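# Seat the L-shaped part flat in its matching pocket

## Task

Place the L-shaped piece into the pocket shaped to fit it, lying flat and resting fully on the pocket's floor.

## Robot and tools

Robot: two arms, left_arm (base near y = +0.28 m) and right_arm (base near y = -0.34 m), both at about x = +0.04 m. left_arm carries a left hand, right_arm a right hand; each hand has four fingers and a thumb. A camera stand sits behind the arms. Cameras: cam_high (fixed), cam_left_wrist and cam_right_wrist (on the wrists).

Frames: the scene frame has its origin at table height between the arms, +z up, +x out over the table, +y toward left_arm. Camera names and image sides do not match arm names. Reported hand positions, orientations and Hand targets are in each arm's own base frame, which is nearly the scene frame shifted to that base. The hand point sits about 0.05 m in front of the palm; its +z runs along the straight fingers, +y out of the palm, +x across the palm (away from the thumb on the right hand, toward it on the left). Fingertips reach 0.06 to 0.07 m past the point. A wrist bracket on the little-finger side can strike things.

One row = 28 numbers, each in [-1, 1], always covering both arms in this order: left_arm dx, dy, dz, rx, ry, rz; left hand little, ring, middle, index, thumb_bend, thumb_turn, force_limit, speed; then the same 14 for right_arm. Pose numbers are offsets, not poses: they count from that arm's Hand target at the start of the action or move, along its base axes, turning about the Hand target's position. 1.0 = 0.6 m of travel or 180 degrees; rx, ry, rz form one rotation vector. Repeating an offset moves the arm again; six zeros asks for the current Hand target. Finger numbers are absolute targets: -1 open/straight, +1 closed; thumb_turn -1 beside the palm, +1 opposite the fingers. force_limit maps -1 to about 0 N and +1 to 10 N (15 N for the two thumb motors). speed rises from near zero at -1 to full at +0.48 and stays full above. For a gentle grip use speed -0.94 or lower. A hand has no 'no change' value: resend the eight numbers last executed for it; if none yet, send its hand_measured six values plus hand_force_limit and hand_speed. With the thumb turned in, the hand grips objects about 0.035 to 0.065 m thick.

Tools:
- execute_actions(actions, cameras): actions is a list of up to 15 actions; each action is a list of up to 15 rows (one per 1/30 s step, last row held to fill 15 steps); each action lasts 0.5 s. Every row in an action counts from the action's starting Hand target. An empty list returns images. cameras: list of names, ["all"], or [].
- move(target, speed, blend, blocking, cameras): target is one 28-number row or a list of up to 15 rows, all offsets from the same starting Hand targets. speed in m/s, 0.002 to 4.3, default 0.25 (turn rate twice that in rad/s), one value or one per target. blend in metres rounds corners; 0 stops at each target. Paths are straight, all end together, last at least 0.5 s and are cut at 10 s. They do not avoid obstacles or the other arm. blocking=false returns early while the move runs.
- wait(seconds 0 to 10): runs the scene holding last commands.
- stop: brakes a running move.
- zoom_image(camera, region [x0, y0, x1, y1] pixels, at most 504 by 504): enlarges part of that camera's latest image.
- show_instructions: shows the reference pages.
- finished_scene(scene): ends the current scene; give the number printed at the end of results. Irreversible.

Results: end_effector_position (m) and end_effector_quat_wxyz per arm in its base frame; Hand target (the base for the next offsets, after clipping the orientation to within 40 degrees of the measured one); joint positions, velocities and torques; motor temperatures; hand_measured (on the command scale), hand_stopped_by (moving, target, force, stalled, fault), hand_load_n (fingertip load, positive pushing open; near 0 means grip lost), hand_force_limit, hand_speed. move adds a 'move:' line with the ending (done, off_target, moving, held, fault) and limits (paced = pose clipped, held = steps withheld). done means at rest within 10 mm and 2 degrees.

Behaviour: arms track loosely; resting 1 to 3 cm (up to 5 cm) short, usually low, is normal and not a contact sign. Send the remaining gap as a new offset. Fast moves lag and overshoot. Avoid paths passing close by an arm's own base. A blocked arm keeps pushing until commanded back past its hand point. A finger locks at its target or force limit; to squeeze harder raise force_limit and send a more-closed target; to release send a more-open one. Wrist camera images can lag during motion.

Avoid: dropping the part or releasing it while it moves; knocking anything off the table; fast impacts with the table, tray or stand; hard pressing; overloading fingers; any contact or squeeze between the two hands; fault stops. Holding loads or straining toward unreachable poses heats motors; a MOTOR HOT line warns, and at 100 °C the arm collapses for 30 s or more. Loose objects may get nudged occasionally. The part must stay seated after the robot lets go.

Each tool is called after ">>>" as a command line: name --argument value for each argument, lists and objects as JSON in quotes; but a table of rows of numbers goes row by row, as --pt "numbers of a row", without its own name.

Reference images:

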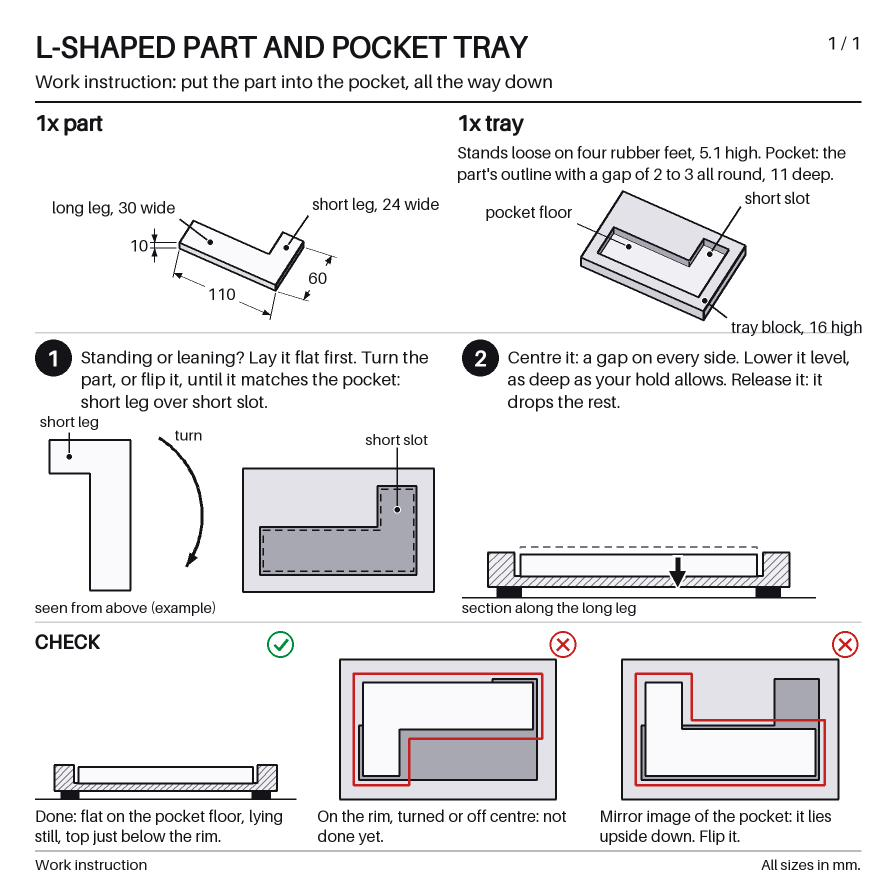

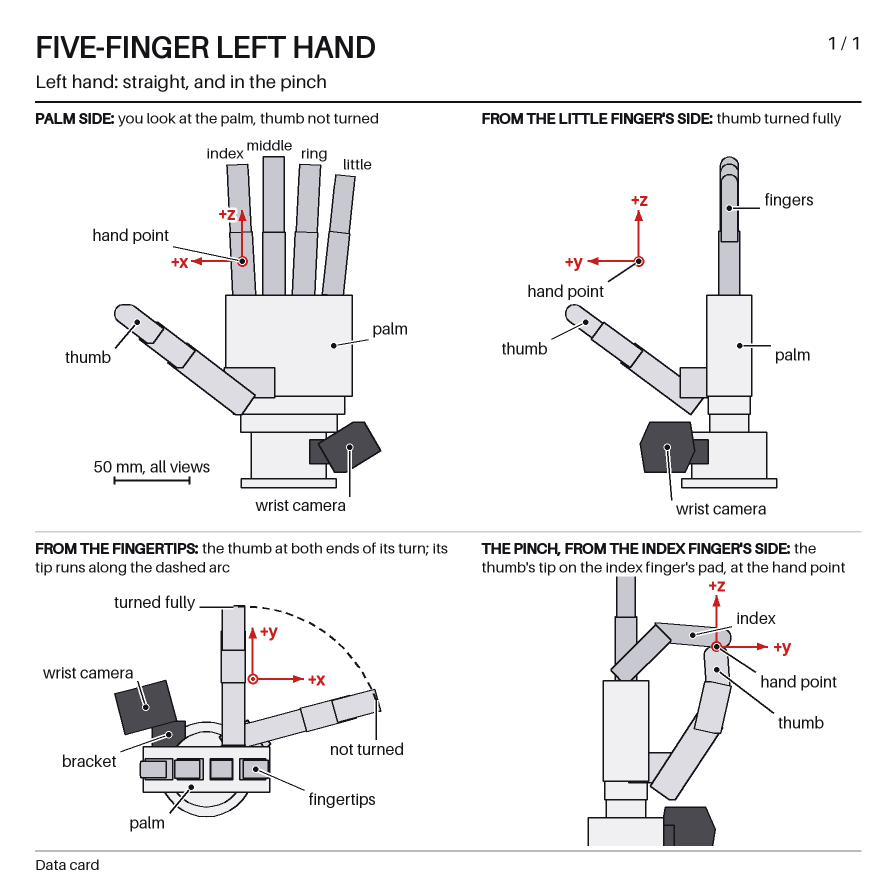

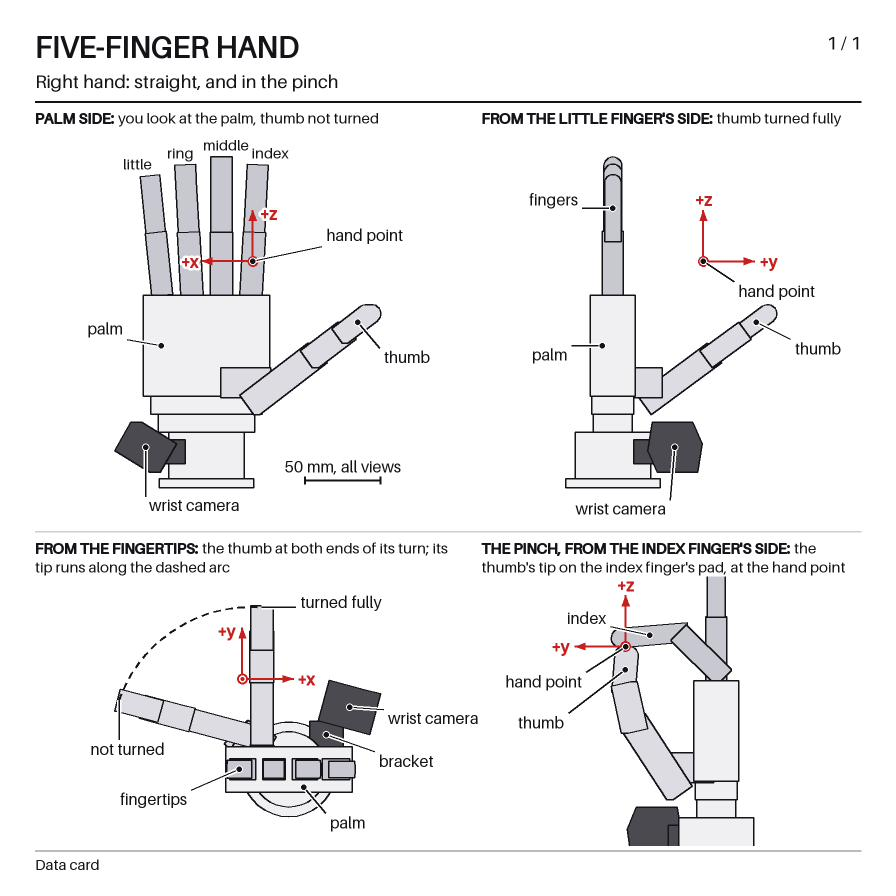

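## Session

>>> execute_actions --actions '[]'

Scene clock: 0.00 s.
left_arm: end_effector_position=(+0.3834, -0.3648, +0.1863) hand_measured=(-1.000, -1.000, -1.000, -1.000, -1.000, -1.000) hand_load_n=(+0.0, +0.0, +0.0, +0.0, +0.0, +0.0) hand_stopped_by=(target, target, target, target, target, target) hand_force_limit=0.00 hand_speed=-0.80 end_effector_quat_wxyz=(+0.335, +0.940, -0.030, -0.049) | right_arm: end_effector_position=(+0.3739, -0.0460, +0.2124) hand_measured=(-1.000, -1.000, -1.000, -1.000, -1.000, -1.000) hand_load_n=(+0.0, +0.0, +0.0, +0.0, +0.0, -0.5) hand_stopped_by=(target, target, target, target, target, target) hand_force_limit=0.00 hand_speed=-0.80 end_effector_quat_wxyz=(+0.218, +0.964, +0.139, -0.063)
Joint positions: left_arm=[-0.474 1.469 1.088 -0.951 0.656 -2.063] | right_arm=[0.244 1.467 1.244 -1.529 0.422 -1.575]
Joint velocities: within noise
Joint torques (N m): no reading
Motor temperatures (°C): left_arm=[32 26 36 29 29 24] | right_arm=[30 31 37 29 25 28]
Heat: left arm: hottest elbow 36 °C; right arm: hottest elbow 37 °C.
Hand target: left_arm +0.3908, -0.3686, +0.1983; +0.341, +0.939, -0.034, -0.037 | right_arm +0.3799, -0.0445, +0.2191; +0.217, +0.965, +0.137, -0.053
camera_calibration:
cam_left_wrist: T_world_to_cam=[[0.232613, 0.72138, -0.652305, 0.295105], [0.870882, 0.144083, 0.469898, -0.374131], [0.432962, -0.677385, -0.594722, -0.191583], [0, 0, 0, 1]] pos_world=[0.340127, -0.288753, 0.254363]
cam_right_wrist: T_world_to_cam=[[0.497336, -0.782215, 0.375229, -0.303402], [-0.710828, -0.119444, 0.693149, 0.113328], [-0.497373, -0.611451, -0.615424, 0.406416], [0, 0, 0, 1]] pos_world=[0.43359, 0.0247144, 0.285411]

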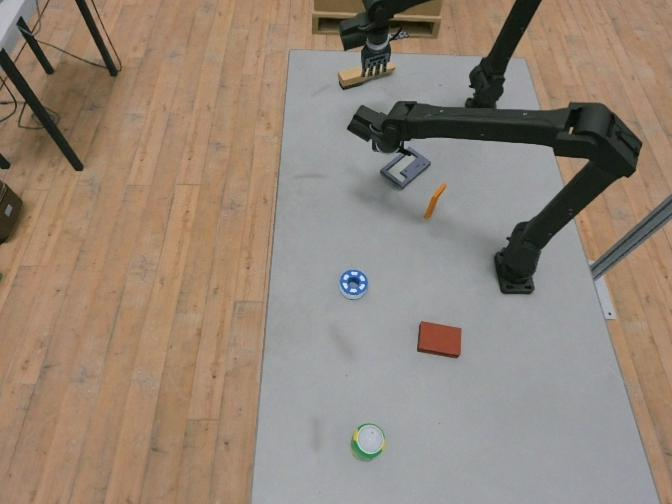

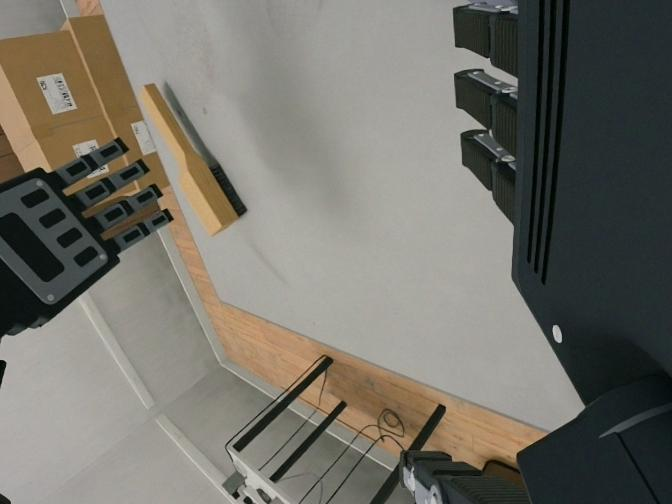

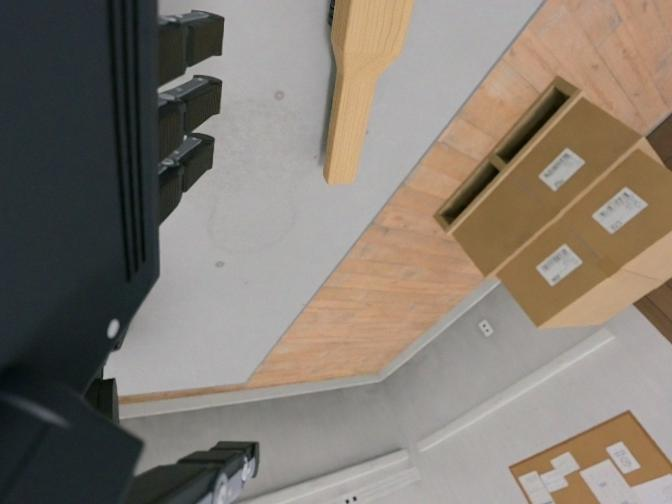

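>>> zoom_image --camera "cam_high" --region '[360, 130, 460, 230]'

Scaled by 5.040 from the camera's 672x504 image, which has a finer 960x720 frame.

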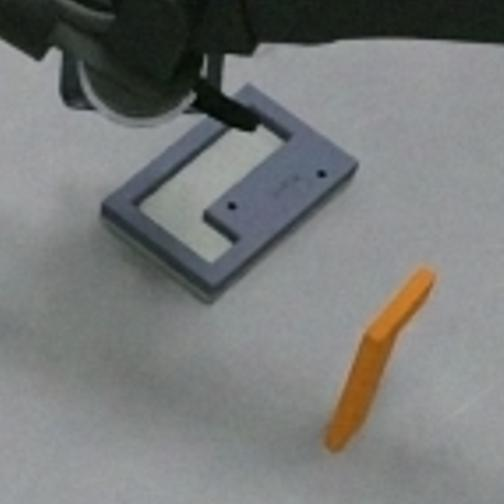

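>>> move --pt "0 0 0.17 0 0 0 -1 -1 -1 -1 -1 -1 0 -0.8 0 0 0.03 0 0 0 -1 -1 -1 -1 -1 -1 0 -0.8" --pt "0.132 0.94 0.22 0 0 0.36 -1 -1 -1 -1 -1 -1 0 -0.8 0 0 0.03 0 0 0 1 1 1 0.1 -1 1 0 -0.5" --pt "0.132 0.94 0.22 0 0 0.36 -1 -1 -1 -1 -1 -1 0 -0.8 -0.3167 0.674 0.035 0.3267 -0.32 -0.5233 1 1 1 0.1 -1 1 0 -0.5" --speed '[0.3, 0.4, 0.35]' --blend '[0.05, 0.05, 0]' --cameras '["cam_high", "cam_right_wrist"]'

>>> zoom_image --camera "cam_high" --region '[360, 130, 460, 230]'

Scene clock: 71.17 s.
left_arm: end_effector_position=(+0.4542, +0.1825, +0.3072) hand_measured=(-1.000, -1.000, -1.000, -1.000, -1.000, -1.000) hand_load_n=(+0.0, +0.0, +0.0, +0.0, +0.0, +0.0) hand_stopped_by=(target, target, target, target, target, target) hand_force_limit=0.00 hand_speed=-0.80 end_effector_quat_wxyz=(+0.312, +0.811, +0.479, +0.128) | right_arm: end_effector_position=(+0.1892, +0.3468, +0.2242) hand_measured=(+1.000, +1.000, +1.000, +0.100, -1.000, +1.000) hand_load_n=(+0.0, +0.0, +0.0, +0.0, +0.0, +0.0) hand_stopped_by=(target, target, target, target, target, target) hand_force_limit=0.00 hand_speed=-0.50 end_effector_quat_wxyz=(-0.268, +0.656, -0.643, +0.290)
Joint positions: left_arm=[0.701 1.325 1.275 -1.343 0.668 -1.998] | right_arm=[1.3 1.167 1.086 -1.242 0.781 1.177]
Joint torques (N m): left_arm=[1.26 -7.36 15.75 1.07 0.46 -0.05] | right_arm=[0.62 -7.06 10.09 0.7 0.8 0.02]
Motor temperatures (°C): left_arm=[32 28 46 29 30 24] | right_arm=[30 31 46 29 26 28]
Heat: left arm: hottest elbow 46 °C; right arm: hottest elbow 46 °C.
Hand target: left_arm +0.4699, +0.1954, +0.3302; +0.308, +0.811, +0.474, +0.151 | right_arm +0.1899, +0.3599, +0.2401; -0.282, +0.649, -0.648, +0.283
Off the commanded pose: left_arm 0.031 m, 3 deg | right_arm 0.021 m, 2 deg.
move: off_target (left_arm, right_arm); blend cut to 0 m at target 2; target 2's new numbers were sent with right_arm's hand 0.022 m and 3 deg from that target
camera_calibration:
cam_right_wrist: T_world_to_cam=[[-0.688943, -0.245129, -0.682107, 0.366573], [-0.503825, 0.838503, 0.207542, -0.241836], [0.521074, 0.486647, -0.701182, 0.00770938], [0, 0, 0, 1]] pos_world=[0.126687, 0.288886, 0.305638]
Images, in order (width x height): cam_high 672x504, cam_right_wrist 672x504.

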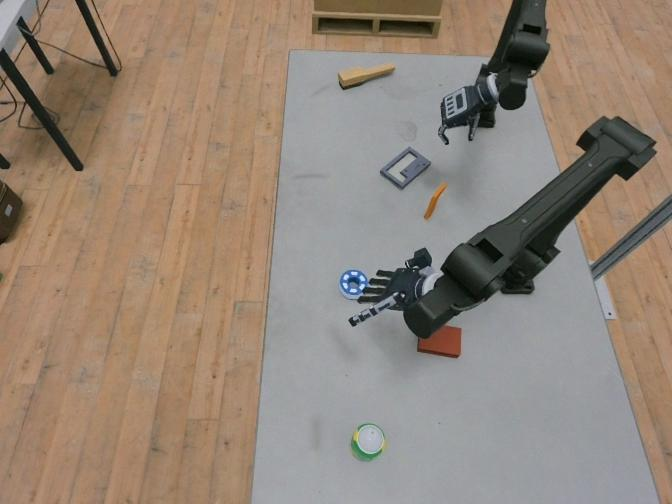

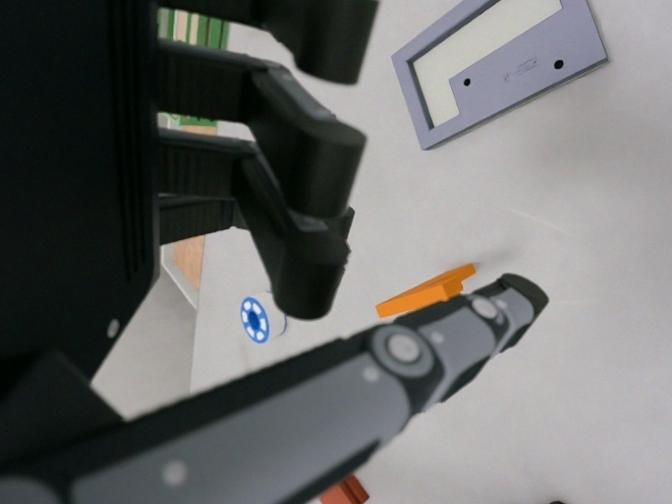

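Scaled by 5.040 from the camera's 672x504 image, which has a finer 960x720 frame.

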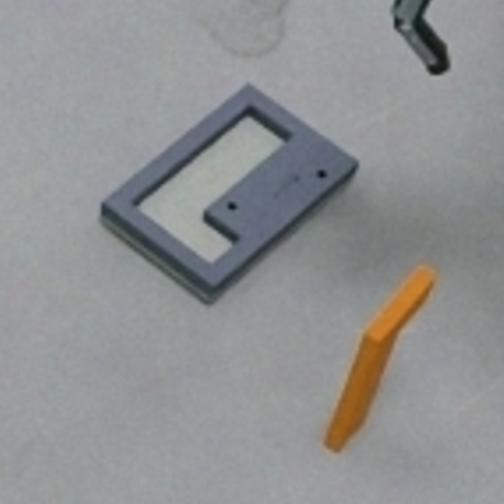

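>>> zoom_image --camera "cam_right_wrist" --region '[350, 240, 510, 340]'

>>> zoom_image --camera "cam_high" --region '[415, 170, 455, 230]'

Scaled by 3.150 from the camera's 672x504 image, which has a finer 960x720 frame.

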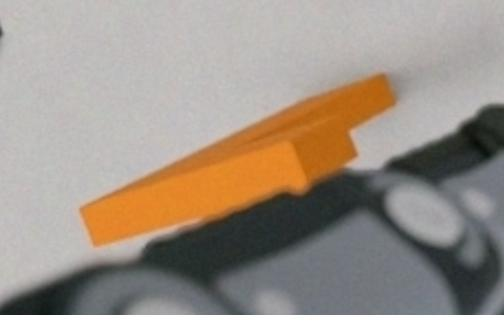

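Scaled by 8.400 from the camera's 672x504 image, which has a finer 960x720 frame.

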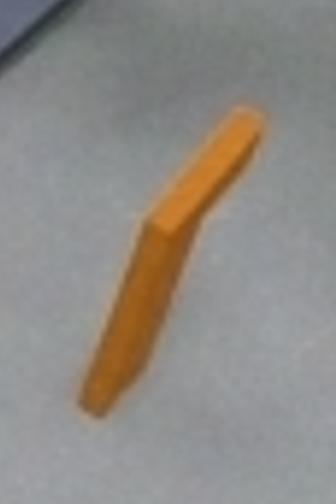

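>>> move --target '[0,0,0,0,0,0,-1,-1,-1,-1,-1,-1,0,-0.8,0.1612,0.0657,-0.1168,0.3105,0.1485,0.2562,1,1,1,0.1,-1,1,0,-0.5]' --speed 0.3 --cameras '["cam_high", "cam_right_wrist"]'

Scene clock: 238.20 s.
left_arm: end_effector_position=(+0.4542, +0.1825, +0.3072) hand_measured=(-1.000, -1.000, -1.000, -1.000, -1.000, -1.000) hand_load_n=(-0.5, +0.0, +0.0, -0.5, +0.0, +0.0) hand_stopped_by=(target, target, target, target, target, target) hand_force_limit=0.00 hand_speed=-0.80 end_effector_quat_wxyz=(+0.312, +0.811, +0.479, +0.128) | right_arm: end_effector_position=(+0.2733, +0.3950, +0.1584) hand_measured=(+1.000, +1.000, +1.000, +0.100, -1.000, +1.000) hand_load_n=(+0.0, +0.0, +0.0, +0.0, +0.0, +0.0) hand_stopped_by=(target, target, target, target, target, target) hand_force_limit=0.00 hand_speed=-0.50 end_effector_quat_wxyz=(-0.465, +0.688, -0.456, -0.320)
Joint positions: left_arm=[0.701 1.325 1.275 -1.343 0.668 -1.998] | right_arm=[0.555 1.475 0.775 0.053 -0.928 0.644]
Joint torques (N m): left_arm=[1.26 -7.41 15.75 1.07 0.45 -0.05] | right_arm=[-0.62 -10.58 8.02 2.36 -0.72 0.03]
Motor temperatures (°C): left_arm=[32 27 57 29 31 24] | right_arm=[30 31 53 29 27 28]
Heat: left arm: hottest elbow 57 °C; right arm: hottest elbow 53 °C.
Hand target: left_arm +0.4699, +0.1954, +0.3302; +0.308, +0.811, +0.474, +0.151 | right_arm +0.2866, +0.3993, +0.1699; -0.478, +0.682, -0.453, -0.317
Off the commanded pose: left_arm 0.031 m, 3 deg | right_arm 0.018 m, 2 deg.
move: off_target (left_arm, right_arm)
camera_calibration:
cam_right_wrist: T_world_to_cam=[[-0.820396, -0.241903, -0.518105, 0.400112], [-0.465939, -0.242395, 0.850968, 0.0885672], [-0.331437, 0.939536, 0.0861482, -0.176256], [0, 0, 0, 1]] pos_world=[0.311099, 0.283855, 0.147116]
Images, in order (width x height): cam_high 672x504, cam_right_wrist 672x504.

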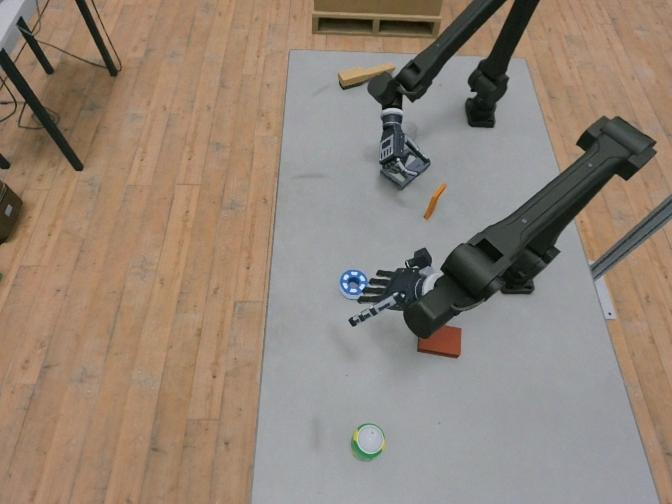

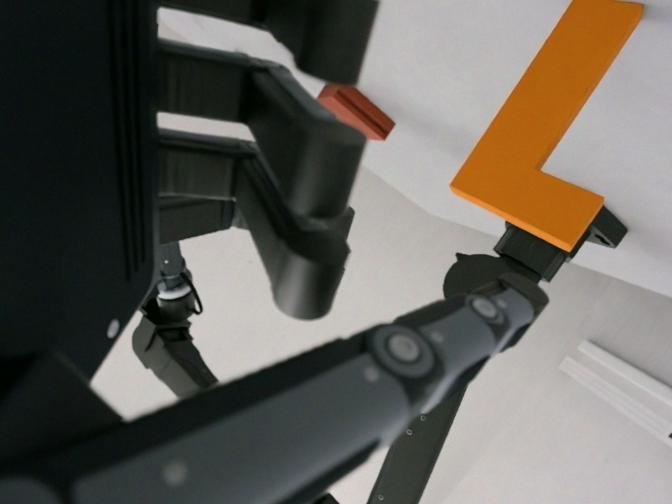

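>>> move --target '[0,0,0,0,0,0,-1,-1,-1,-1,-1,-1,0,-0.8,0.0228,0.0067,-0.055,0,0,0,1,1,1,0.1,-1,1,0,-0.5]' --speed 0.1 --cameras '["cam_right_wrist"]'

Scene clock: 281.30 s.
left_arm: end_effector_position=(+0.4542, +0.1825, +0.3072) hand_measured=(-1.000, -1.000, -1.000, -1.000, -1.000, -1.000) hand_load_n=(+0.0, +0.0, +0.0, +0.0, +0.0, +0.0) hand_stopped_by=(target, target, target, target, target, target) hand_force_limit=0.00 hand_speed=-0.80 end_effector_quat_wxyz=(+0.312, +0.811, +0.479, +0.128) | right_arm: end_effector_position=(+0.2845, +0.3984, +0.1260) hand_measured=(+1.000, +1.000, +1.000, +0.100, -1.000, +1.000) hand_load_n=(+0.0, +0.0, +0.0, +0.0, +0.0, +0.0) hand_stopped_by=(target, target, target, target, target, target) hand_force_limit=0.00 hand_speed=-0.50 end_effector_quat_wxyz=(-0.463, +0.686, -0.460, -0.323)
Joint positions: left_arm=[0.701 1.325 1.275 -1.343 0.668 -1.998] | right_arm=[0.548 1.573 0.775 0.142 -0.935 0.644]
Joint torques (N m): left_arm=[1.2 -7.36 15.75 1.07 0.45 -0.06] | right_arm=[-0.91 -11.11 7.91 2.32 -0.74 0.01]
Motor temperatures (°C): left_arm=[32 27 58 29 31 24] | right_arm=[30 31 49 29 27 28]
Heat: left arm: hottest elbow 58 °C; right arm: hottest elbow 49 °C.
Hand target: left_arm +0.4699, +0.1954, +0.3302; +0.308, +0.811, +0.474, +0.151 | right_arm +0.3003, +0.4033, +0.1369; -0.478, +0.682, -0.453, -0.317
Off the commanded pose: left_arm 0.031 m, 3 deg | right_arm 0.020 m, 2 deg.
move: off_target (left_arm, right_arm)
camera_calibration:
cam_right_wrist: T_world_to_cam=[[-0.826414, -0.240577, -0.509081, 0.393318], [-0.457467, -0.240245, 0.856158, 0.118159], [-0.328276, 0.940428, 0.0884856, -0.174542], [0, 0, 0, 1]] pos_world=[0.321799, 0.287155, 0.114513]
Images, in order (width x height): cam_right_wrist 672x504.

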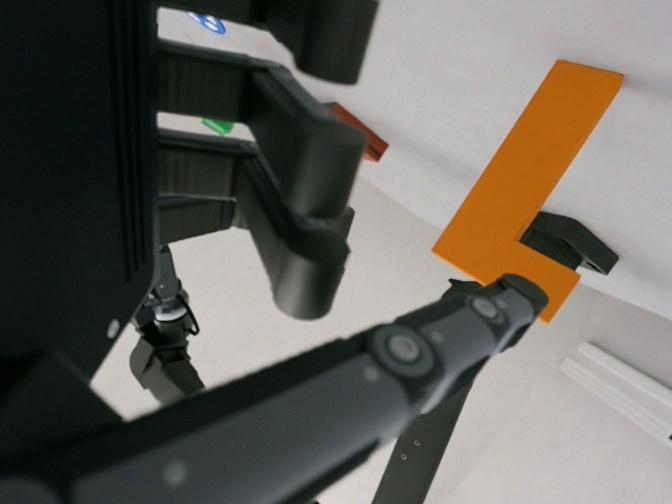

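>>> move --target '[0,0,0,0,0,0,-1,-1,-1,-1,-1,-1,0,-0.8,-0.0527,0.0463,-0.0433,0,0,0,1,1,1,0.1,-1,1,0,-0.5]' --speed 0.06 --cameras '["cam_right_wrist"]'

Scene clock: 304.47 s.
left_arm: end_effector_position=(+0.4542, +0.1825, +0.3072) hand_measured=(-1.000, -1.000, -1.000, -1.000, -1.000, -1.000) hand_load_n=(+0.0, +0.0, +0.0, +0.0, +0.0, +0.0) hand_stopped_by=(target, target, target, target, target, target) hand_force_limit=0.00 hand_speed=-0.80 end_effector_quat_wxyz=(+0.312, +0.811, +0.479, +0.128) | right_arm: end_effector_position=(+0.2723, +0.4284, +0.1147) hand_measured=(+1.000, +1.000, +1.000, +0.100, -1.000, +1.000) hand_load_n=(+0.0, +0.0, +0.0, +0.0, +0.0, +0.0) hand_stopped_by=(target, target, target, target, target, target) hand_force_limit=0.00 hand_speed=-0.50 end_effector_quat_wxyz=(-0.482, +0.684, -0.450, -0.312)
Joint positions: left_arm=[0.701 1.325 1.275 -1.343 0.668 -1.998] | right_arm=[0.626 1.613 0.751 0.311 -0.861 0.721]
Joint torques (N m): left_arm=[1.26 -7.3 15.73 1.06 0.46 -0.06] | right_arm=[0.56 -11.22 5.09 2.29 -0.35 0.09]
Motor temperatures (°C): left_arm=[32 27 58 29 31 24] | right_arm=[30 31 49 29 27 28]
Heat: left arm: hottest elbow 58 °C; right arm: hottest elbow 49 °C.
Hand target: left_arm +0.4699, +0.1954, +0.3302; +0.308, +0.811, +0.474, +0.151 | right_arm +0.2687, +0.4311, +0.1111; -0.478, +0.682, -0.453, -0.317
Off the commanded pose: left_arm 0.031 m, 3 deg | right_arm 0.006 m, 1 deg.
move: off_target (left_arm)
camera_calibration:
cam_right_wrist: T_world_to_cam=[[-0.807437, -0.219693, -0.547522, 0.37512], [-0.494222, -0.254918, 0.831121, 0.148604], [-0.322164, 0.941675, 0.0972538, -0.209045], [0, 0, 0, 1]] pos_world=[0.308982, 0.317146, 0.102209]
Images, in order (width x height): cam_right_wrist 672x504.

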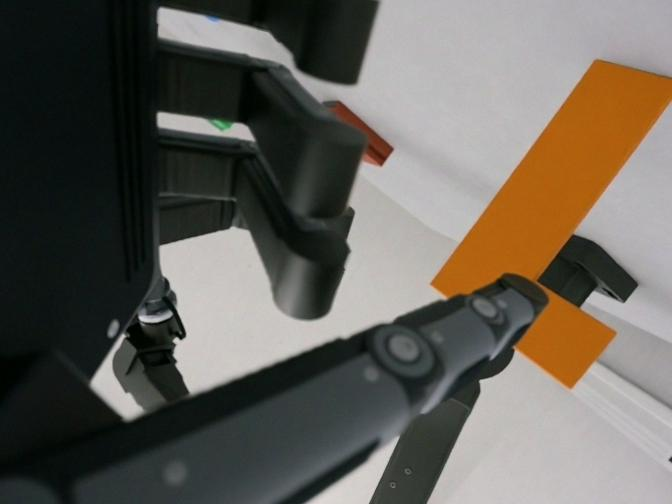

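>>> move --target '[0,0,0,0,0,0,-1,-1,-1,-1,-1,-1,0,-0.8,-0.0492,0.01,-0.037,0,0,0,1,1,1,0.1,-1,1,0,-0.5]' --speed 0.06 --cameras '["cam_right_wrist"]'

Scene clock: 316.70 s.
left_arm: end_effector_position=(+0.4542, +0.1825, +0.3072) hand_measured=(-1.000, -1.000, -1.000, -1.000, -1.000, -1.000) hand_load_n=(+0.0, +0.0, +0.0, +0.0, +0.0, +0.0) hand_stopped_by=(target, target, target, target, target, target) hand_force_limit=0.00 hand_speed=-0.80 end_effector_quat_wxyz=(+0.312, +0.811, +0.479, +0.128) | right_arm: end_effector_position=(+0.2432, +0.4349, +0.0922) hand_measured=(+1.000, +1.000, +1.000, +0.100, -1.000, +1.000) hand_load_n=(+0.0, +0.0, +0.5, +0.0, +0.0, -0.5) hand_stopped_by=(target, target, target, target, target, target) hand_force_limit=0.00 hand_speed=-0.50 end_effector_quat_wxyz=(-0.482, +0.684, -0.450, -0.312)
Joint positions: left_arm=[0.701 1.325 1.275 -1.343 0.668 -1.998] | right_arm=[0.682 1.636 0.678 0.439 -0.812 0.763]
Joint torques (N m): left_arm=[1.26 -7.36 15.75 1.07 0.46 -0.05] | right_arm=[0.56 -10.81 4.52 2.55 -0.32 0.1]
Motor temperatures (°C): left_arm=[32 27 59 29 31 24] | right_arm=[30 31 48 29 26 28]
Heat: left arm: hottest elbow 59 °C; right arm: hottest elbow 48 °C.
Hand target: left_arm +0.4699, +0.1954, +0.3302; +0.308, +0.811, +0.474, +0.151 | right_arm +0.2392, +0.4371, +0.0888; -0.478, +0.682, -0.453, -0.317
Off the commanded pose: left_arm 0.031 m, 3 deg | right_arm 0.006 m, 1 deg.
move: off_target (left_arm)
camera_calibration:
cam_right_wrist: T_world_to_cam=[[-0.807464, -0.219654, -0.547499, 0.34067], [-0.494255, -0.254763, 0.831148, 0.154619], [-0.322047, 0.941726, 0.0971471, -0.222384], [0, 0, 0, 1]] pos_world=[0.279882, 0.323646, 0.079609]
Images, in order (width x height): cam_right_wrist 672x504.

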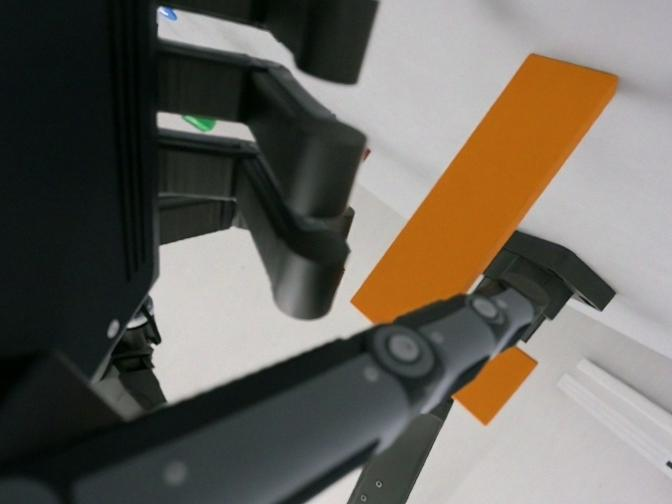

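>>> move --target '[0,0,0,0,0,0,-1,-1,-1,-1,-1,-1,0,-0.8,-0.0285,0.0215,-0.0205,0,0,0,1,1,1,0.1,-1,1,0,-0.5]' --speed 0.04 --cameras '["cam_right_wrist", "cam_high"]'

Scene clock: 327.90 s.
left_arm: end_effector_position=(+0.4542, +0.1825, +0.3072) hand_measured=(-1.000, -1.000, -1.000, -1.000, -1.000, -1.000) hand_load_n=(+0.5, +0.0, +0.0, +0.0, +0.0, +0.0) hand_stopped_by=(target, target, target, target, target, target) hand_force_limit=0.00 hand_speed=-0.80 end_effector_quat_wxyz=(+0.312, +0.811, +0.479, +0.128) | right_arm: end_effector_position=(+0.2266, +0.4481, +0.0799) hand_measured=(+1.000, +1.000, +1.000, +0.100, -1.000, +1.000) hand_load_n=(+0.0, +0.0, +0.0, +0.0, +0.0, -0.5) hand_stopped_by=(target, target, target, target, target, target) hand_force_limit=0.00 hand_speed=-0.50 end_effector_quat_wxyz=(-0.482, +0.684, -0.450, -0.312)
Joint positions: left_arm=[0.701 1.325 1.275 -1.343 0.668 -1.998] | right_arm=[0.734 1.666 0.656 0.517 -0.766 0.8]
Joint torques (N m): left_arm=[1.32 -7.3 15.73 1.07 0.45 -0.06] | right_arm=[0.67 -10.99 4.3 2.4 -0.3 0.07]
Motor temperatures (°C): left_arm=[32 27 59 29 31 24] | right_arm=[30 31 47 29 26 28]
Heat: left arm: hottest elbow 59 °C; right arm: hottest elbow 47 °C.
Hand target: left_arm +0.4699, +0.1954, +0.3302; +0.308, +0.811, +0.474, +0.151 | right_arm +0.2221, +0.4500, +0.0765; -0.478, +0.682, -0.453, -0.317
Off the commanded pose: left_arm 0.031 m, 3 deg | right_arm 0.006 m, 1 deg.
move: off_target (left_arm)
camera_calibration:
cam_right_wrist: T_world_to_cam=[[-0.807383, -0.219279, -0.547768, 0.32328], [-0.494643, -0.254555, 0.830981, 0.160018], [-0.321654, 0.94187, 0.0970587, -0.239018], [0, 0, 0, 1]] pos_world=[0.263281, 0.336746, 0.0673091]
Images, in order (width x height): cam_high 672x504, cam_right_wrist 672x504.

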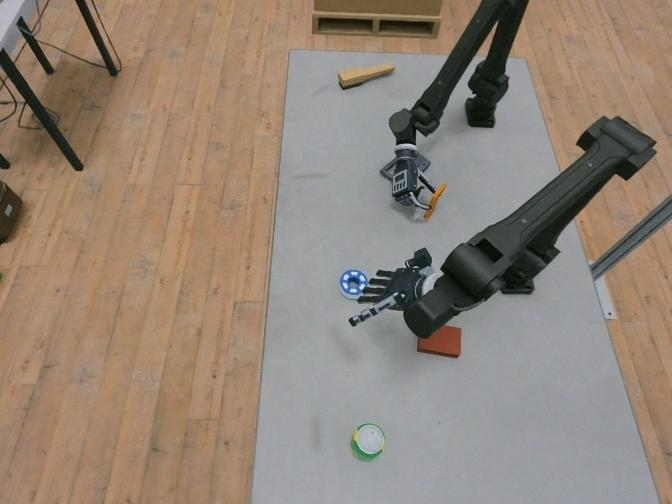

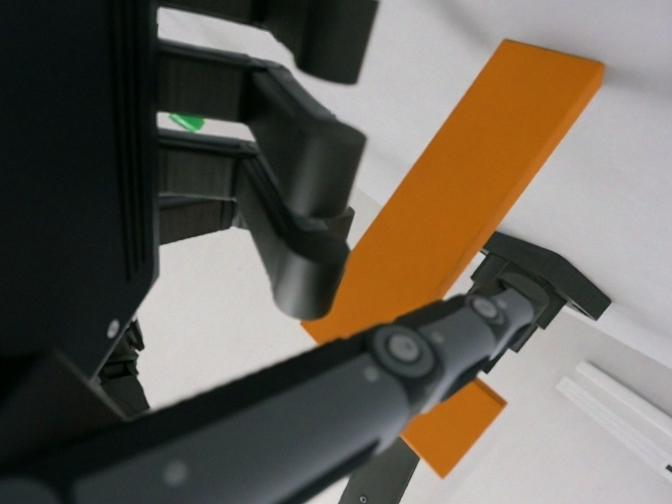

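>>> move --target '[0,0,0,0,0,0,-1,-1,-1,-1,-1,-1,0,-0.8,0,0,0,0,0,0,1,1,1,0.1,0.1,1,-0.42,-0.88]' --speed 0.04 --cameras '["cam_right_wrist"]'

Scene clock: 344.17 s.
left_arm: end_effector_position=(+0.4542, +0.1825, +0.3072) hand_measured=(-1.000, -1.000, -1.000, -1.000, -1.000, -1.000) hand_load_n=(+0.0, +0.0, +0.0, +0.0, +0.0, +0.0) hand_stopped_by=(target, target, target, target, target, target) hand_force_limit=0.00 hand_speed=-0.80 end_effector_quat_wxyz=(+0.312, +0.811, +0.479, +0.128) | right_arm: end_effector_position=(+0.2266, +0.4481, +0.0800) hand_measured=(+1.000, +1.000, +1.000, +0.100, -0.578, +1.000) hand_load_n=(+0.0, +0.0, +0.0, +5.0, +4.5, -1.5) hand_stopped_by=(target, target, target, target, force, target) hand_force_limit=-0.42 hand_speed=-0.88 end_effector_quat_wxyz=(-0.482, +0.684, -0.451, -0.312)
Joint positions: left_arm=[0.701 1.325 1.275 -1.343 0.668 -1.998] | right_arm=[0.734 1.666 0.656 0.517 -0.766 0.801]
Joint torques (N m): left_arm=[1.26 -7.36 15.73 1.07 0.46 -0.05] | right_arm=[0.5 -10.64 4.3 2.58 -0.27 0.07]
Motor temperatures (°C): left_arm=[32 27 59 29 31 24] | right_arm=[30 32 46 29 26 28]
Heat: left arm: hottest elbow 59 °C; right arm: hottest elbow 46 °C.
Hand target: left_arm +0.4699, +0.1954, +0.3302; +0.308, +0.811, +0.474, +0.151 | right_arm +0.2220, +0.4500, +0.0764; -0.478, +0.682, -0.453, -0.317
Off the commanded pose: left_arm 0.031 m, 3 deg | right_arm 0.006 m, 1 deg.
move: off_target (left_arm)
camera_calibration:
cam_right_wrist: T_world_to_cam=[[-0.808287, -0.218871, -0.546596, 0.32322], [-0.4936, -0.254206, 0.831708, 0.159528], [-0.320985, 0.942059, 0.0974367, -0.239315], [0, 0, 0, 1]] pos_world=[0.263181, 0.336745, 0.0673086]
Images, in order (width x height): cam_right_wrist 672x504.

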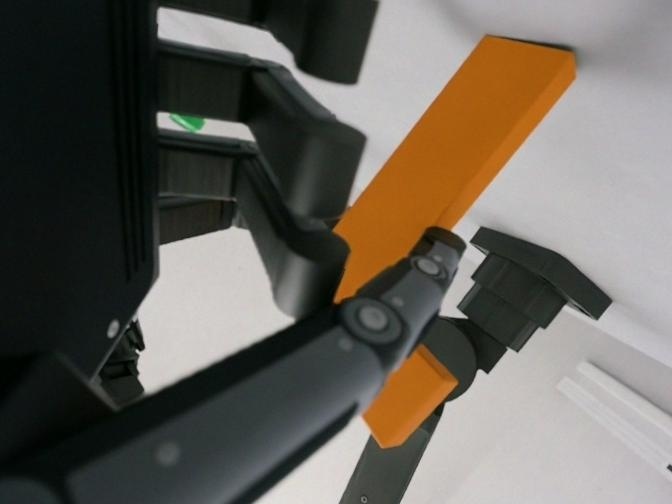

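>>> move --pt "0 0 0 0 0 0 -1 -1 -1 -1 -1 -1 0 -0.8 0.005 0.0 0.19 0 0 0 1 1 1 0.1 0.1 1 -0.42 -0.88" --pt "0 0 0 0 0 0 -1 -1 -1 -1 -1 -1 0 -0.8 0.01 -0.03 0.19 -0.2097 -0.259 0 1 1 1 0.1 0.1 1 -0.42 -0.88" --speed '[0.1,0.18]' --blend '[0.01,0]' --cameras '["cam_right_wrist"]'

Scene clock: 361.00 s.
left_arm: end_effector_position=(+0.4542, +0.1825, +0.3072) hand_measured=(-1.000, -1.000, -1.000, -1.000, -1.000, -1.000) hand_load_n=(-0.5, +0.0, +0.0, +0.0, +0.0, +0.0) hand_stopped_by=(target, target, target, target, target, target) hand_force_limit=0.00 hand_speed=-0.80 end_effector_quat_wxyz=(+0.312, +0.811, +0.479, +0.128) | right_arm: end_effector_position=(+0.2219, +0.4157, +0.1595) hand_measured=(+1.000, +1.000, +1.000, +0.100, -0.578, +1.000) hand_load_n=(+0.0, +0.0, +0.0, +5.0, +4.0, -1.5) hand_stopped_by=(target, target, target, target, force, target) hand_force_limit=-0.42 hand_speed=-0.88 end_effector_quat_wxyz=(-0.352, +0.871, -0.319, +0.126)
Joint positions: left_arm=[0.701 1.325 1.275 -1.343 0.668 -1.998] | right_arm=[1.049 1.234 0.926 -0.506 0.12 0.134]
Joint torques (N m): left_arm=[1.2 -7.3 15.73 1.07 0.45 -0.06] | right_arm=[0.67 -9.99 11.34 1.51 0.2 -0.31]
Motor temperatures (°C): left_arm=[32 27 60 29 31 24] | right_arm=[30 32 46 29 26 28]
Heat: left arm: hottest elbow 60 °C; right arm: hottest elbow 46 °C.
Hand target: left_arm +0.4699, +0.1954, +0.3302; +0.308, +0.811, +0.474, +0.151 | right_arm +0.2281, +0.4320, +0.1905; -0.376, +0.864, -0.307, +0.133
Off the commanded pose: left_arm 0.031 m, 3 deg | right_arm 0.035 m, 3 deg.
move: off_target (left_arm, right_arm)
camera_calibration:
cam_right_wrist: T_world_to_cam=[[-0.301799, -0.688412, -0.65955, 0.456633], [-0.950408, 0.162738, 0.265031, 0.101189], [-0.0751165, 0.706827, -0.703387, -0.0470682], [0, 0, 0, 1]] pos_world=[0.230447, 0.331154, 0.241247]
Images, in order (width x height): cam_right_wrist 672x504.

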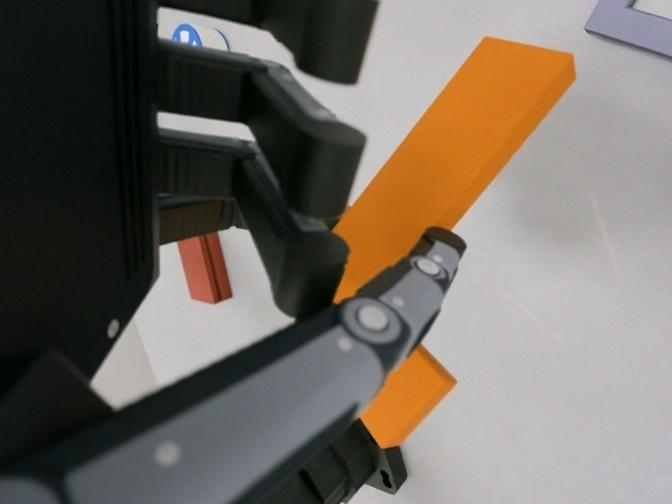

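>>> move --target '[0,0,0,0,0,0,-1,-1,-1,-1,-1,-1,0,-0.8,-0.038,0.037,-0.07,-0.0832,-0.1756,0,1,1,1,0.1,0.1,1,-0.42,-0.88]' --speed 0.12 --cameras '["cam_right_wrist"]'

Scene clock: 444.40 s.
left_arm: end_effector_position=(+0.4542, +0.1825, +0.3072) hand_measured=(-1.000, -1.000, -1.000, -1.000, -1.000, -1.000) hand_load_n=(+0.0, +0.0, +0.0, +0.0, +0.0, +0.0) hand_stopped_by=(target, target, target, target, target, target) hand_force_limit=0.00 hand_speed=-0.80 end_effector_quat_wxyz=(+0.312, +0.811, +0.479, +0.128) | right_arm: end_effector_position=(+0.2080, +0.4520, +0.1517) hand_measured=(+1.000, +1.000, +1.000, +0.100, -0.578, +1.000) hand_load_n=(+0.0, +0.0, +0.0, +5.0, +4.5, -1.0) hand_stopped_by=(target, target, target, target, force, target) hand_force_limit=-0.42 hand_speed=-0.88 end_effector_quat_wxyz=(-0.331, +0.836, -0.183, +0.398)
Joint positions: left_arm=[0.701 1.325 1.275 -1.343 0.668 -1.998] | right_arm=[1.382 1.35 0.9 -0.252 0.77 -0.129]
Joint torques (N m): left_arm=[1.2 -7.3 15.73 1.06 0.46 -0.06] | right_arm=[0.85 -9.88 6.68 2.35 0.63 -0.36]
Motor temperatures (°C): left_arm=[32 27 62 29 31 24] | right_arm=[30 31 53 29 26 28]
Heat: left arm: hottest elbow 62 °C; right arm: hottest elbow 53 °C.
Hand target: left_arm +0.4699, +0.1954, +0.3302; +0.308, +0.811, +0.474, +0.151 | right_arm +0.2053, +0.4541, +0.1484; -0.330, +0.837, -0.173, +0.401
Off the commanded pose: left_arm 0.031 m, 3 deg | right_arm 0.005 m, 1 deg.
move: off_target (left_arm)
camera_calibration:
cam_right_wrist: T_world_to_cam=[[0.0724954, -0.8303, -0.552581, 0.442362], [-0.934158, 0.137576, -0.329276, 0.182218], [0.34942, 0.540069, -0.765658, -0.0827827], [0, 0, 0, 1]] pos_world=[0.167077, 0.386933, 0.241058]
Images, in order (width x height): cam_right_wrist 672x504.

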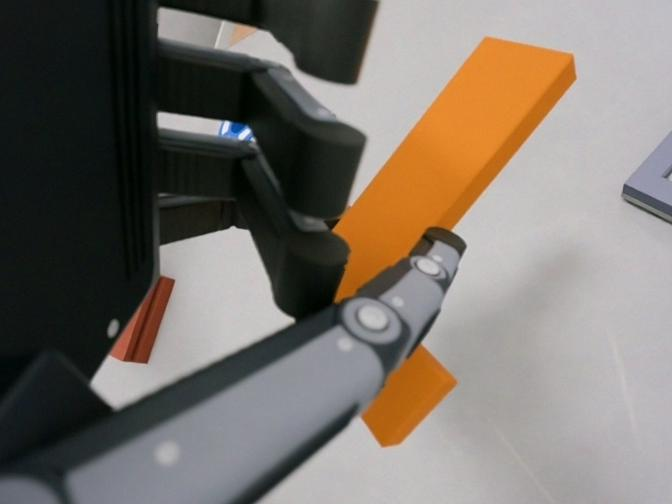

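>>> move --target '[0,0,0,0,0,0,-1,-1,-1,-1,-1,-1,0,-0.8,0,0,-0.2,0,0,0,1,1,1,0.1,0.1,1,-0.42,-0.88]' --speed 0.1 --cameras '["cam_right_wrist"]'

Scene clock: 468.10 s.
left_arm: end_effector_position=(+0.4542, +0.1825, +0.3072) hand_measured=(-1.000, -1.000, -1.000, -1.000, -1.000, -1.000) hand_load_n=(+0.0, +0.0, +0.0, +0.0, +0.0, +0.0) hand_stopped_by=(target, target, target, target, target, target) hand_force_limit=0.00 hand_speed=-0.80 end_effector_quat_wxyz=(+0.312, +0.811, +0.479, +0.128) | right_arm: end_effector_position=(+0.2080, +0.4526, +0.0302) hand_measured=(+1.000, +1.000, +1.000, +0.100, -0.578, +1.000) hand_load_n=(+0.0, +0.0, +0.0, +5.0, +4.0, -1.5) hand_stopped_by=(target, target, target, target, force, target) hand_force_limit=-0.42 hand_speed=-0.88 end_effector_quat_wxyz=(-0.330, +0.836, -0.182, +0.398)
Joint positions: left_arm=[0.701 1.325 1.275 -1.343 0.668 -1.998] | right_arm=[1.382 1.577 0.748 0.123 0.77 -0.13]
Joint torques (N m): left_arm=[1.2 -7.3 15.75 1.06 0.46 -0.06] | right_arm=[0.73 -10.93 5.27 2.24 0.6 -0.32]
Motor temperatures (°C): left_arm=[32 27 62 29 31 24] | right_arm=[30 31 51 29 26 28]
Heat: left arm: hottest elbow 62 °C; right arm: hottest elbow 51 °C.
Hand target: left_arm +0.4699, +0.1954, +0.3302; +0.308, +0.811, +0.474, +0.151 | right_arm +0.2052, +0.4541, +0.0285; -0.331, +0.837, -0.173, +0.401
Off the commanded pose: left_arm 0.031 m, 3 deg | right_arm 0.004 m, 1 deg.
move: off_target (left_arm)
camera_calibration:
cam_right_wrist: T_world_to_cam=[[0.0729461, -0.832061, -0.549867, 0.376276], [-0.934191, 0.136056, -0.329811, 0.142919], [0.349236, 0.53774, -0.767379, -0.174985], [0, 0, 0, 1]] pos_world=[0.167177, 0.387735, 0.119759]
Images, in order (width x height): cam_right_wrist 672x504.

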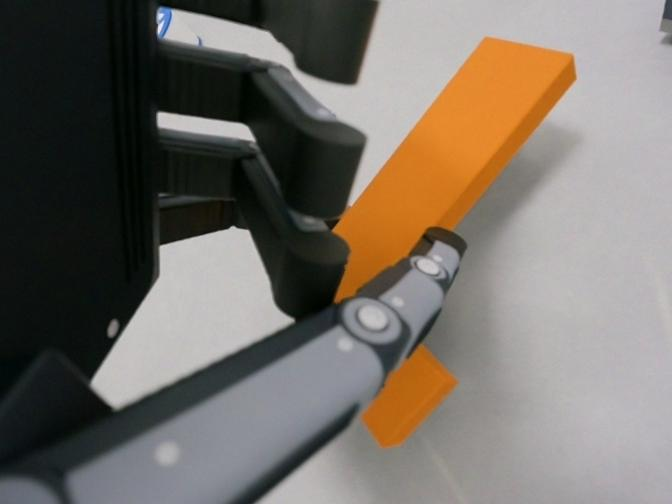

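>>> move --target '[0,0,0,0,0,0,-1,-1,-1,-1,-1,-1,0,-0.8,0,0,-0.0275,0,0,0,1,1,1,0.1,0.1,1,-0.42,-0.88]' --speed 0.04 --cameras '["cam_right_wrist"]'

Scene clock: 472.87 s.
left_arm: end_effector_position=(+0.4542, +0.1825, +0.3072) hand_measured=(-1.000, -1.000, -1.000, -1.000, -1.000, -1.000) hand_load_n=(+0.0, +0.0, +0.0, +0.0, +0.0, +0.0) hand_stopped_by=(target, target, target, target, target, target) hand_force_limit=0.00 hand_speed=-0.80 end_effector_quat_wxyz=(+0.312, +0.811, +0.479, +0.128) | right_arm: end_effector_position=(+0.2082, +0.4537, +0.0151) hand_measured=(+1.000, +1.000, +1.000, +0.100, -0.578, +1.000) hand_load_n=(+0.0, +0.0, +0.0, +5.0, +4.0, -1.0) hand_stopped_by=(target, target, target, target, force, target) hand_force_limit=-0.42 hand_speed=-0.88 end_effector_quat_wxyz=(-0.331, +0.836, -0.183, +0.398)
Joint positions: left_arm=[0.701 1.325 1.275 -1.343 0.668 -1.998] | right_arm=[1.382 1.616 0.738 0.176 0.77 -0.13]
Joint torques (N m): left_arm=[1.26 -7.36 15.73 1.06 0.46 -0.05] | right_arm=[0.62 -11.11 4.94 2.44 0.61 -0.32]
Motor temperatures (°C): left_arm=[32 27 62 29 31 24] | right_arm=[30 31 51 29 26 28]
Heat: left arm: hottest elbow 62 °C; right arm: hottest elbow 51 °C.
Hand target: left_arm +0.4699, +0.1954, +0.3302; +0.308, +0.811, +0.474, +0.151 | right_arm +0.2052, +0.4543, +0.0122; -0.331, +0.837, -0.173, +0.401
Off the commanded pose: left_arm 0.031 m, 3 deg | right_arm 0.004 m, 1 deg.
move: off_target (left_arm)
camera_calibration:
cam_right_wrist: T_world_to_cam=[[0.0732878, -0.83022, -0.552597, 0.368031], [-0.933982, 0.137164, -0.329944, 0.137405], [0.349723, 0.540296, -0.765359, -0.188476], [0, 0, 0, 1]] pos_world=[0.167276, 0.388533, 0.104457]
Images, in order (width x height): cam_right_wrist 672x504.

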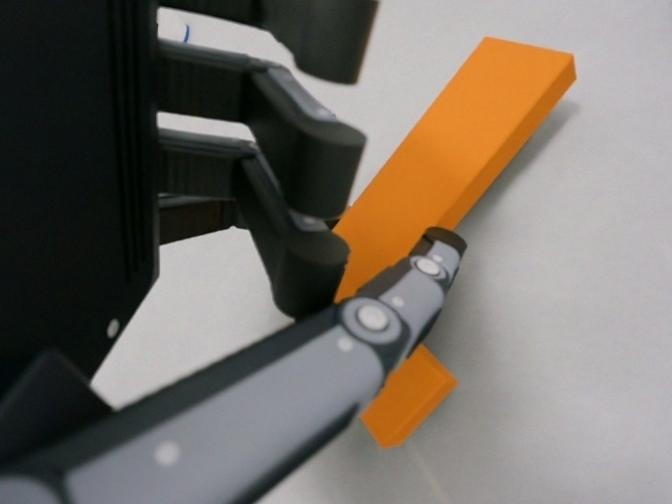

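>>> move --target '[0,0,0,0,0,0,-1,-1,-1,-1,-1,-1,0,-0.8,0,0,-0.0115,0,0,0,1,1,1,0.1,0.1,1,-0.42,-0.88]' --speed 0.03 --cameras '["cam_right_wrist"]'

Scene clock: 476.93 s.
left_arm: end_effector_position=(+0.4542, +0.1825, +0.3072) hand_measured=(-1.000, -1.000, -1.000, -1.000, -1.000, -1.000) hand_load_n=(+0.0, +0.0, +0.0, +0.0, -0.5, +0.0) hand_stopped_by=(target, target, target, target, target, target) hand_force_limit=0.00 hand_speed=-0.80 end_effector_quat_wxyz=(+0.312, +0.811, +0.479, +0.128) | right_arm: end_effector_position=(+0.2090, +0.4563, +0.0125) hand_measured=(+1.000, +1.000, +1.000, +0.100, -0.578, +1.000) hand_load_n=(+0.0, +0.0, +0.0, +4.5, +4.5, -1.5) hand_stopped_by=(target, target, target, target, force, target) hand_force_limit=-0.42 hand_speed=-0.88 end_effector_quat_wxyz=(-0.335, +0.833, -0.184, +0.399)
Joint positions: left_arm=[0.701 1.325 1.275 -1.343 0.668 -1.998] | right_arm=[1.382 1.628 0.738 0.199 0.772 -0.132]
Joint torques (N m): left_arm=[1.2 -7.3 15.75 1.06 0.45 -0.05] | right_arm=[0.56 -10.64 4.51 2.3 0.52 -0.32]
Motor temperatures (°C): left_arm=[32 27 62 29 31 24] | right_arm=[30 31 50 29 26 28]
Heat: left arm: hottest elbow 62 °C; right arm: hottest elbow 50 °C.
Hand target: left_arm +0.4699, +0.1954, +0.3302; +0.308, +0.811, +0.474, +0.151 | right_arm +0.2052, +0.4543, +0.0051; -0.331, +0.837, -0.173, +0.401
Off the commanded pose: left_arm 0.031 m, 3 deg | right_arm 0.008 m, 1 deg.
move: off_target (left_arm)
camera_calibration:
cam_right_wrist: T_world_to_cam=[[0.0752954, -0.825672, -0.559103, 0.366287], [-0.932709, 0.139993, -0.332348, 0.135445], [0.352681, 0.546505, -0.759571, -0.195708], [0, 0, 0, 1]] pos_world=[0.167773, 0.390427, 0.101153]
Images, in order (width x height): cam_right_wrist 672x504.

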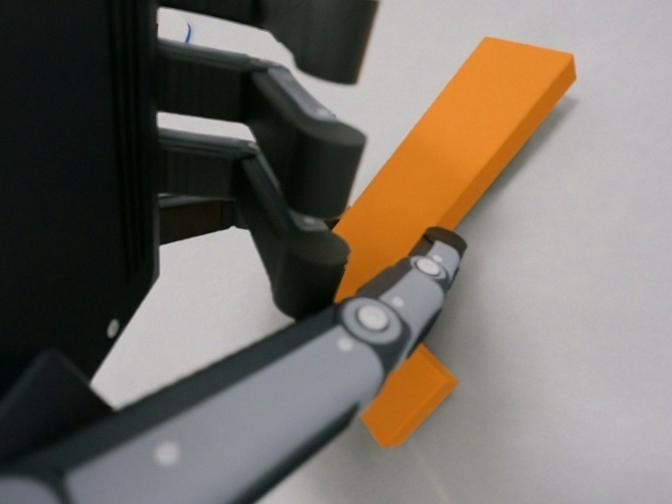

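>>> move --target '[0,0,0,0,0,0,-1,-1,-1,-1,-1,-1,0,-0.8,0.003,-0.003,0.006,0.0229,0.0279,0,1,1,1,0.1,0.1,1,-0.42,-0.88]' --speed 0.04 --cameras '["cam_right_wrist"]'

Scene clock: 487.13 s.
left_arm: end_effector_position=(+0.4542, +0.1825, +0.3072) hand_measured=(-1.000, -1.000, -1.000, -1.000, -1.000, -1.000) hand_load_n=(+0.0, +0.0, +0.0, +0.0, +0.0, +0.0) hand_stopped_by=(target, target, target, target, target, target) hand_force_limit=0.00 hand_speed=-0.80 end_effector_quat_wxyz=(+0.312, +0.811, +0.479, +0.128) | right_arm: end_effector_position=(+0.2080, +0.4565, +0.0126) hand_measured=(+1.000, +1.000, +1.000, +0.100, -0.578, +1.000) hand_load_n=(+0.0, +0.0, +0.0, +5.0, +4.5, -1.0) hand_stopped_by=(target, target, target, target, force, target) hand_force_limit=-0.42 hand_speed=-0.88 end_effector_quat_wxyz=(-0.352, +0.840, -0.193, +0.365)
Joint positions: left_arm=[0.701 1.325 1.275 -1.343 0.668 -1.998] | right_arm=[1.353 1.6 0.719 0.201 0.687 -0.104]
Joint torques (N m): left_arm=[1.2 -7.41 15.75 1.06 0.45 -0.06] | right_arm=[-0.79 -11.87 4.51 1.83 -0.04 -0.02]
Motor temperatures (°C): left_arm=[32 27 62 29 31 24] | right_arm=[30 32 49 29 26 28]
Heat: left arm: hottest elbow 62 °C; right arm: hottest elbow 49 °C.
Hand target: left_arm +0.4699, +0.1954, +0.3302; +0.308, +0.811, +0.474, +0.151 | right_arm +0.2071, +0.4525, +0.0088; -0.353, +0.841, -0.202, +0.357
Off the commanded pose: left_arm 0.031 m, 3 deg | right_arm 0.006 m, 1 deg.
move: off_target (left_arm)
camera_calibration:
cam_right_wrist: T_world_to_cam=[[0.0584079, -0.798747, -0.598825, 0.358268], [-0.954744, 0.130544, -0.26725, 0.1426], [0.291639, 0.587334, -0.754974, -0.201302], [0, 0, 0, 1]] pos_world=[0.173928, 0.385781, 0.100671]
Images, in order (width x height): cam_right_wrist 672x504.

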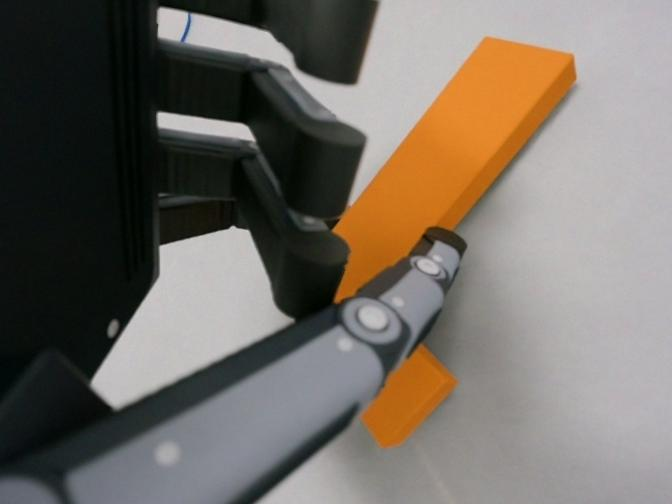

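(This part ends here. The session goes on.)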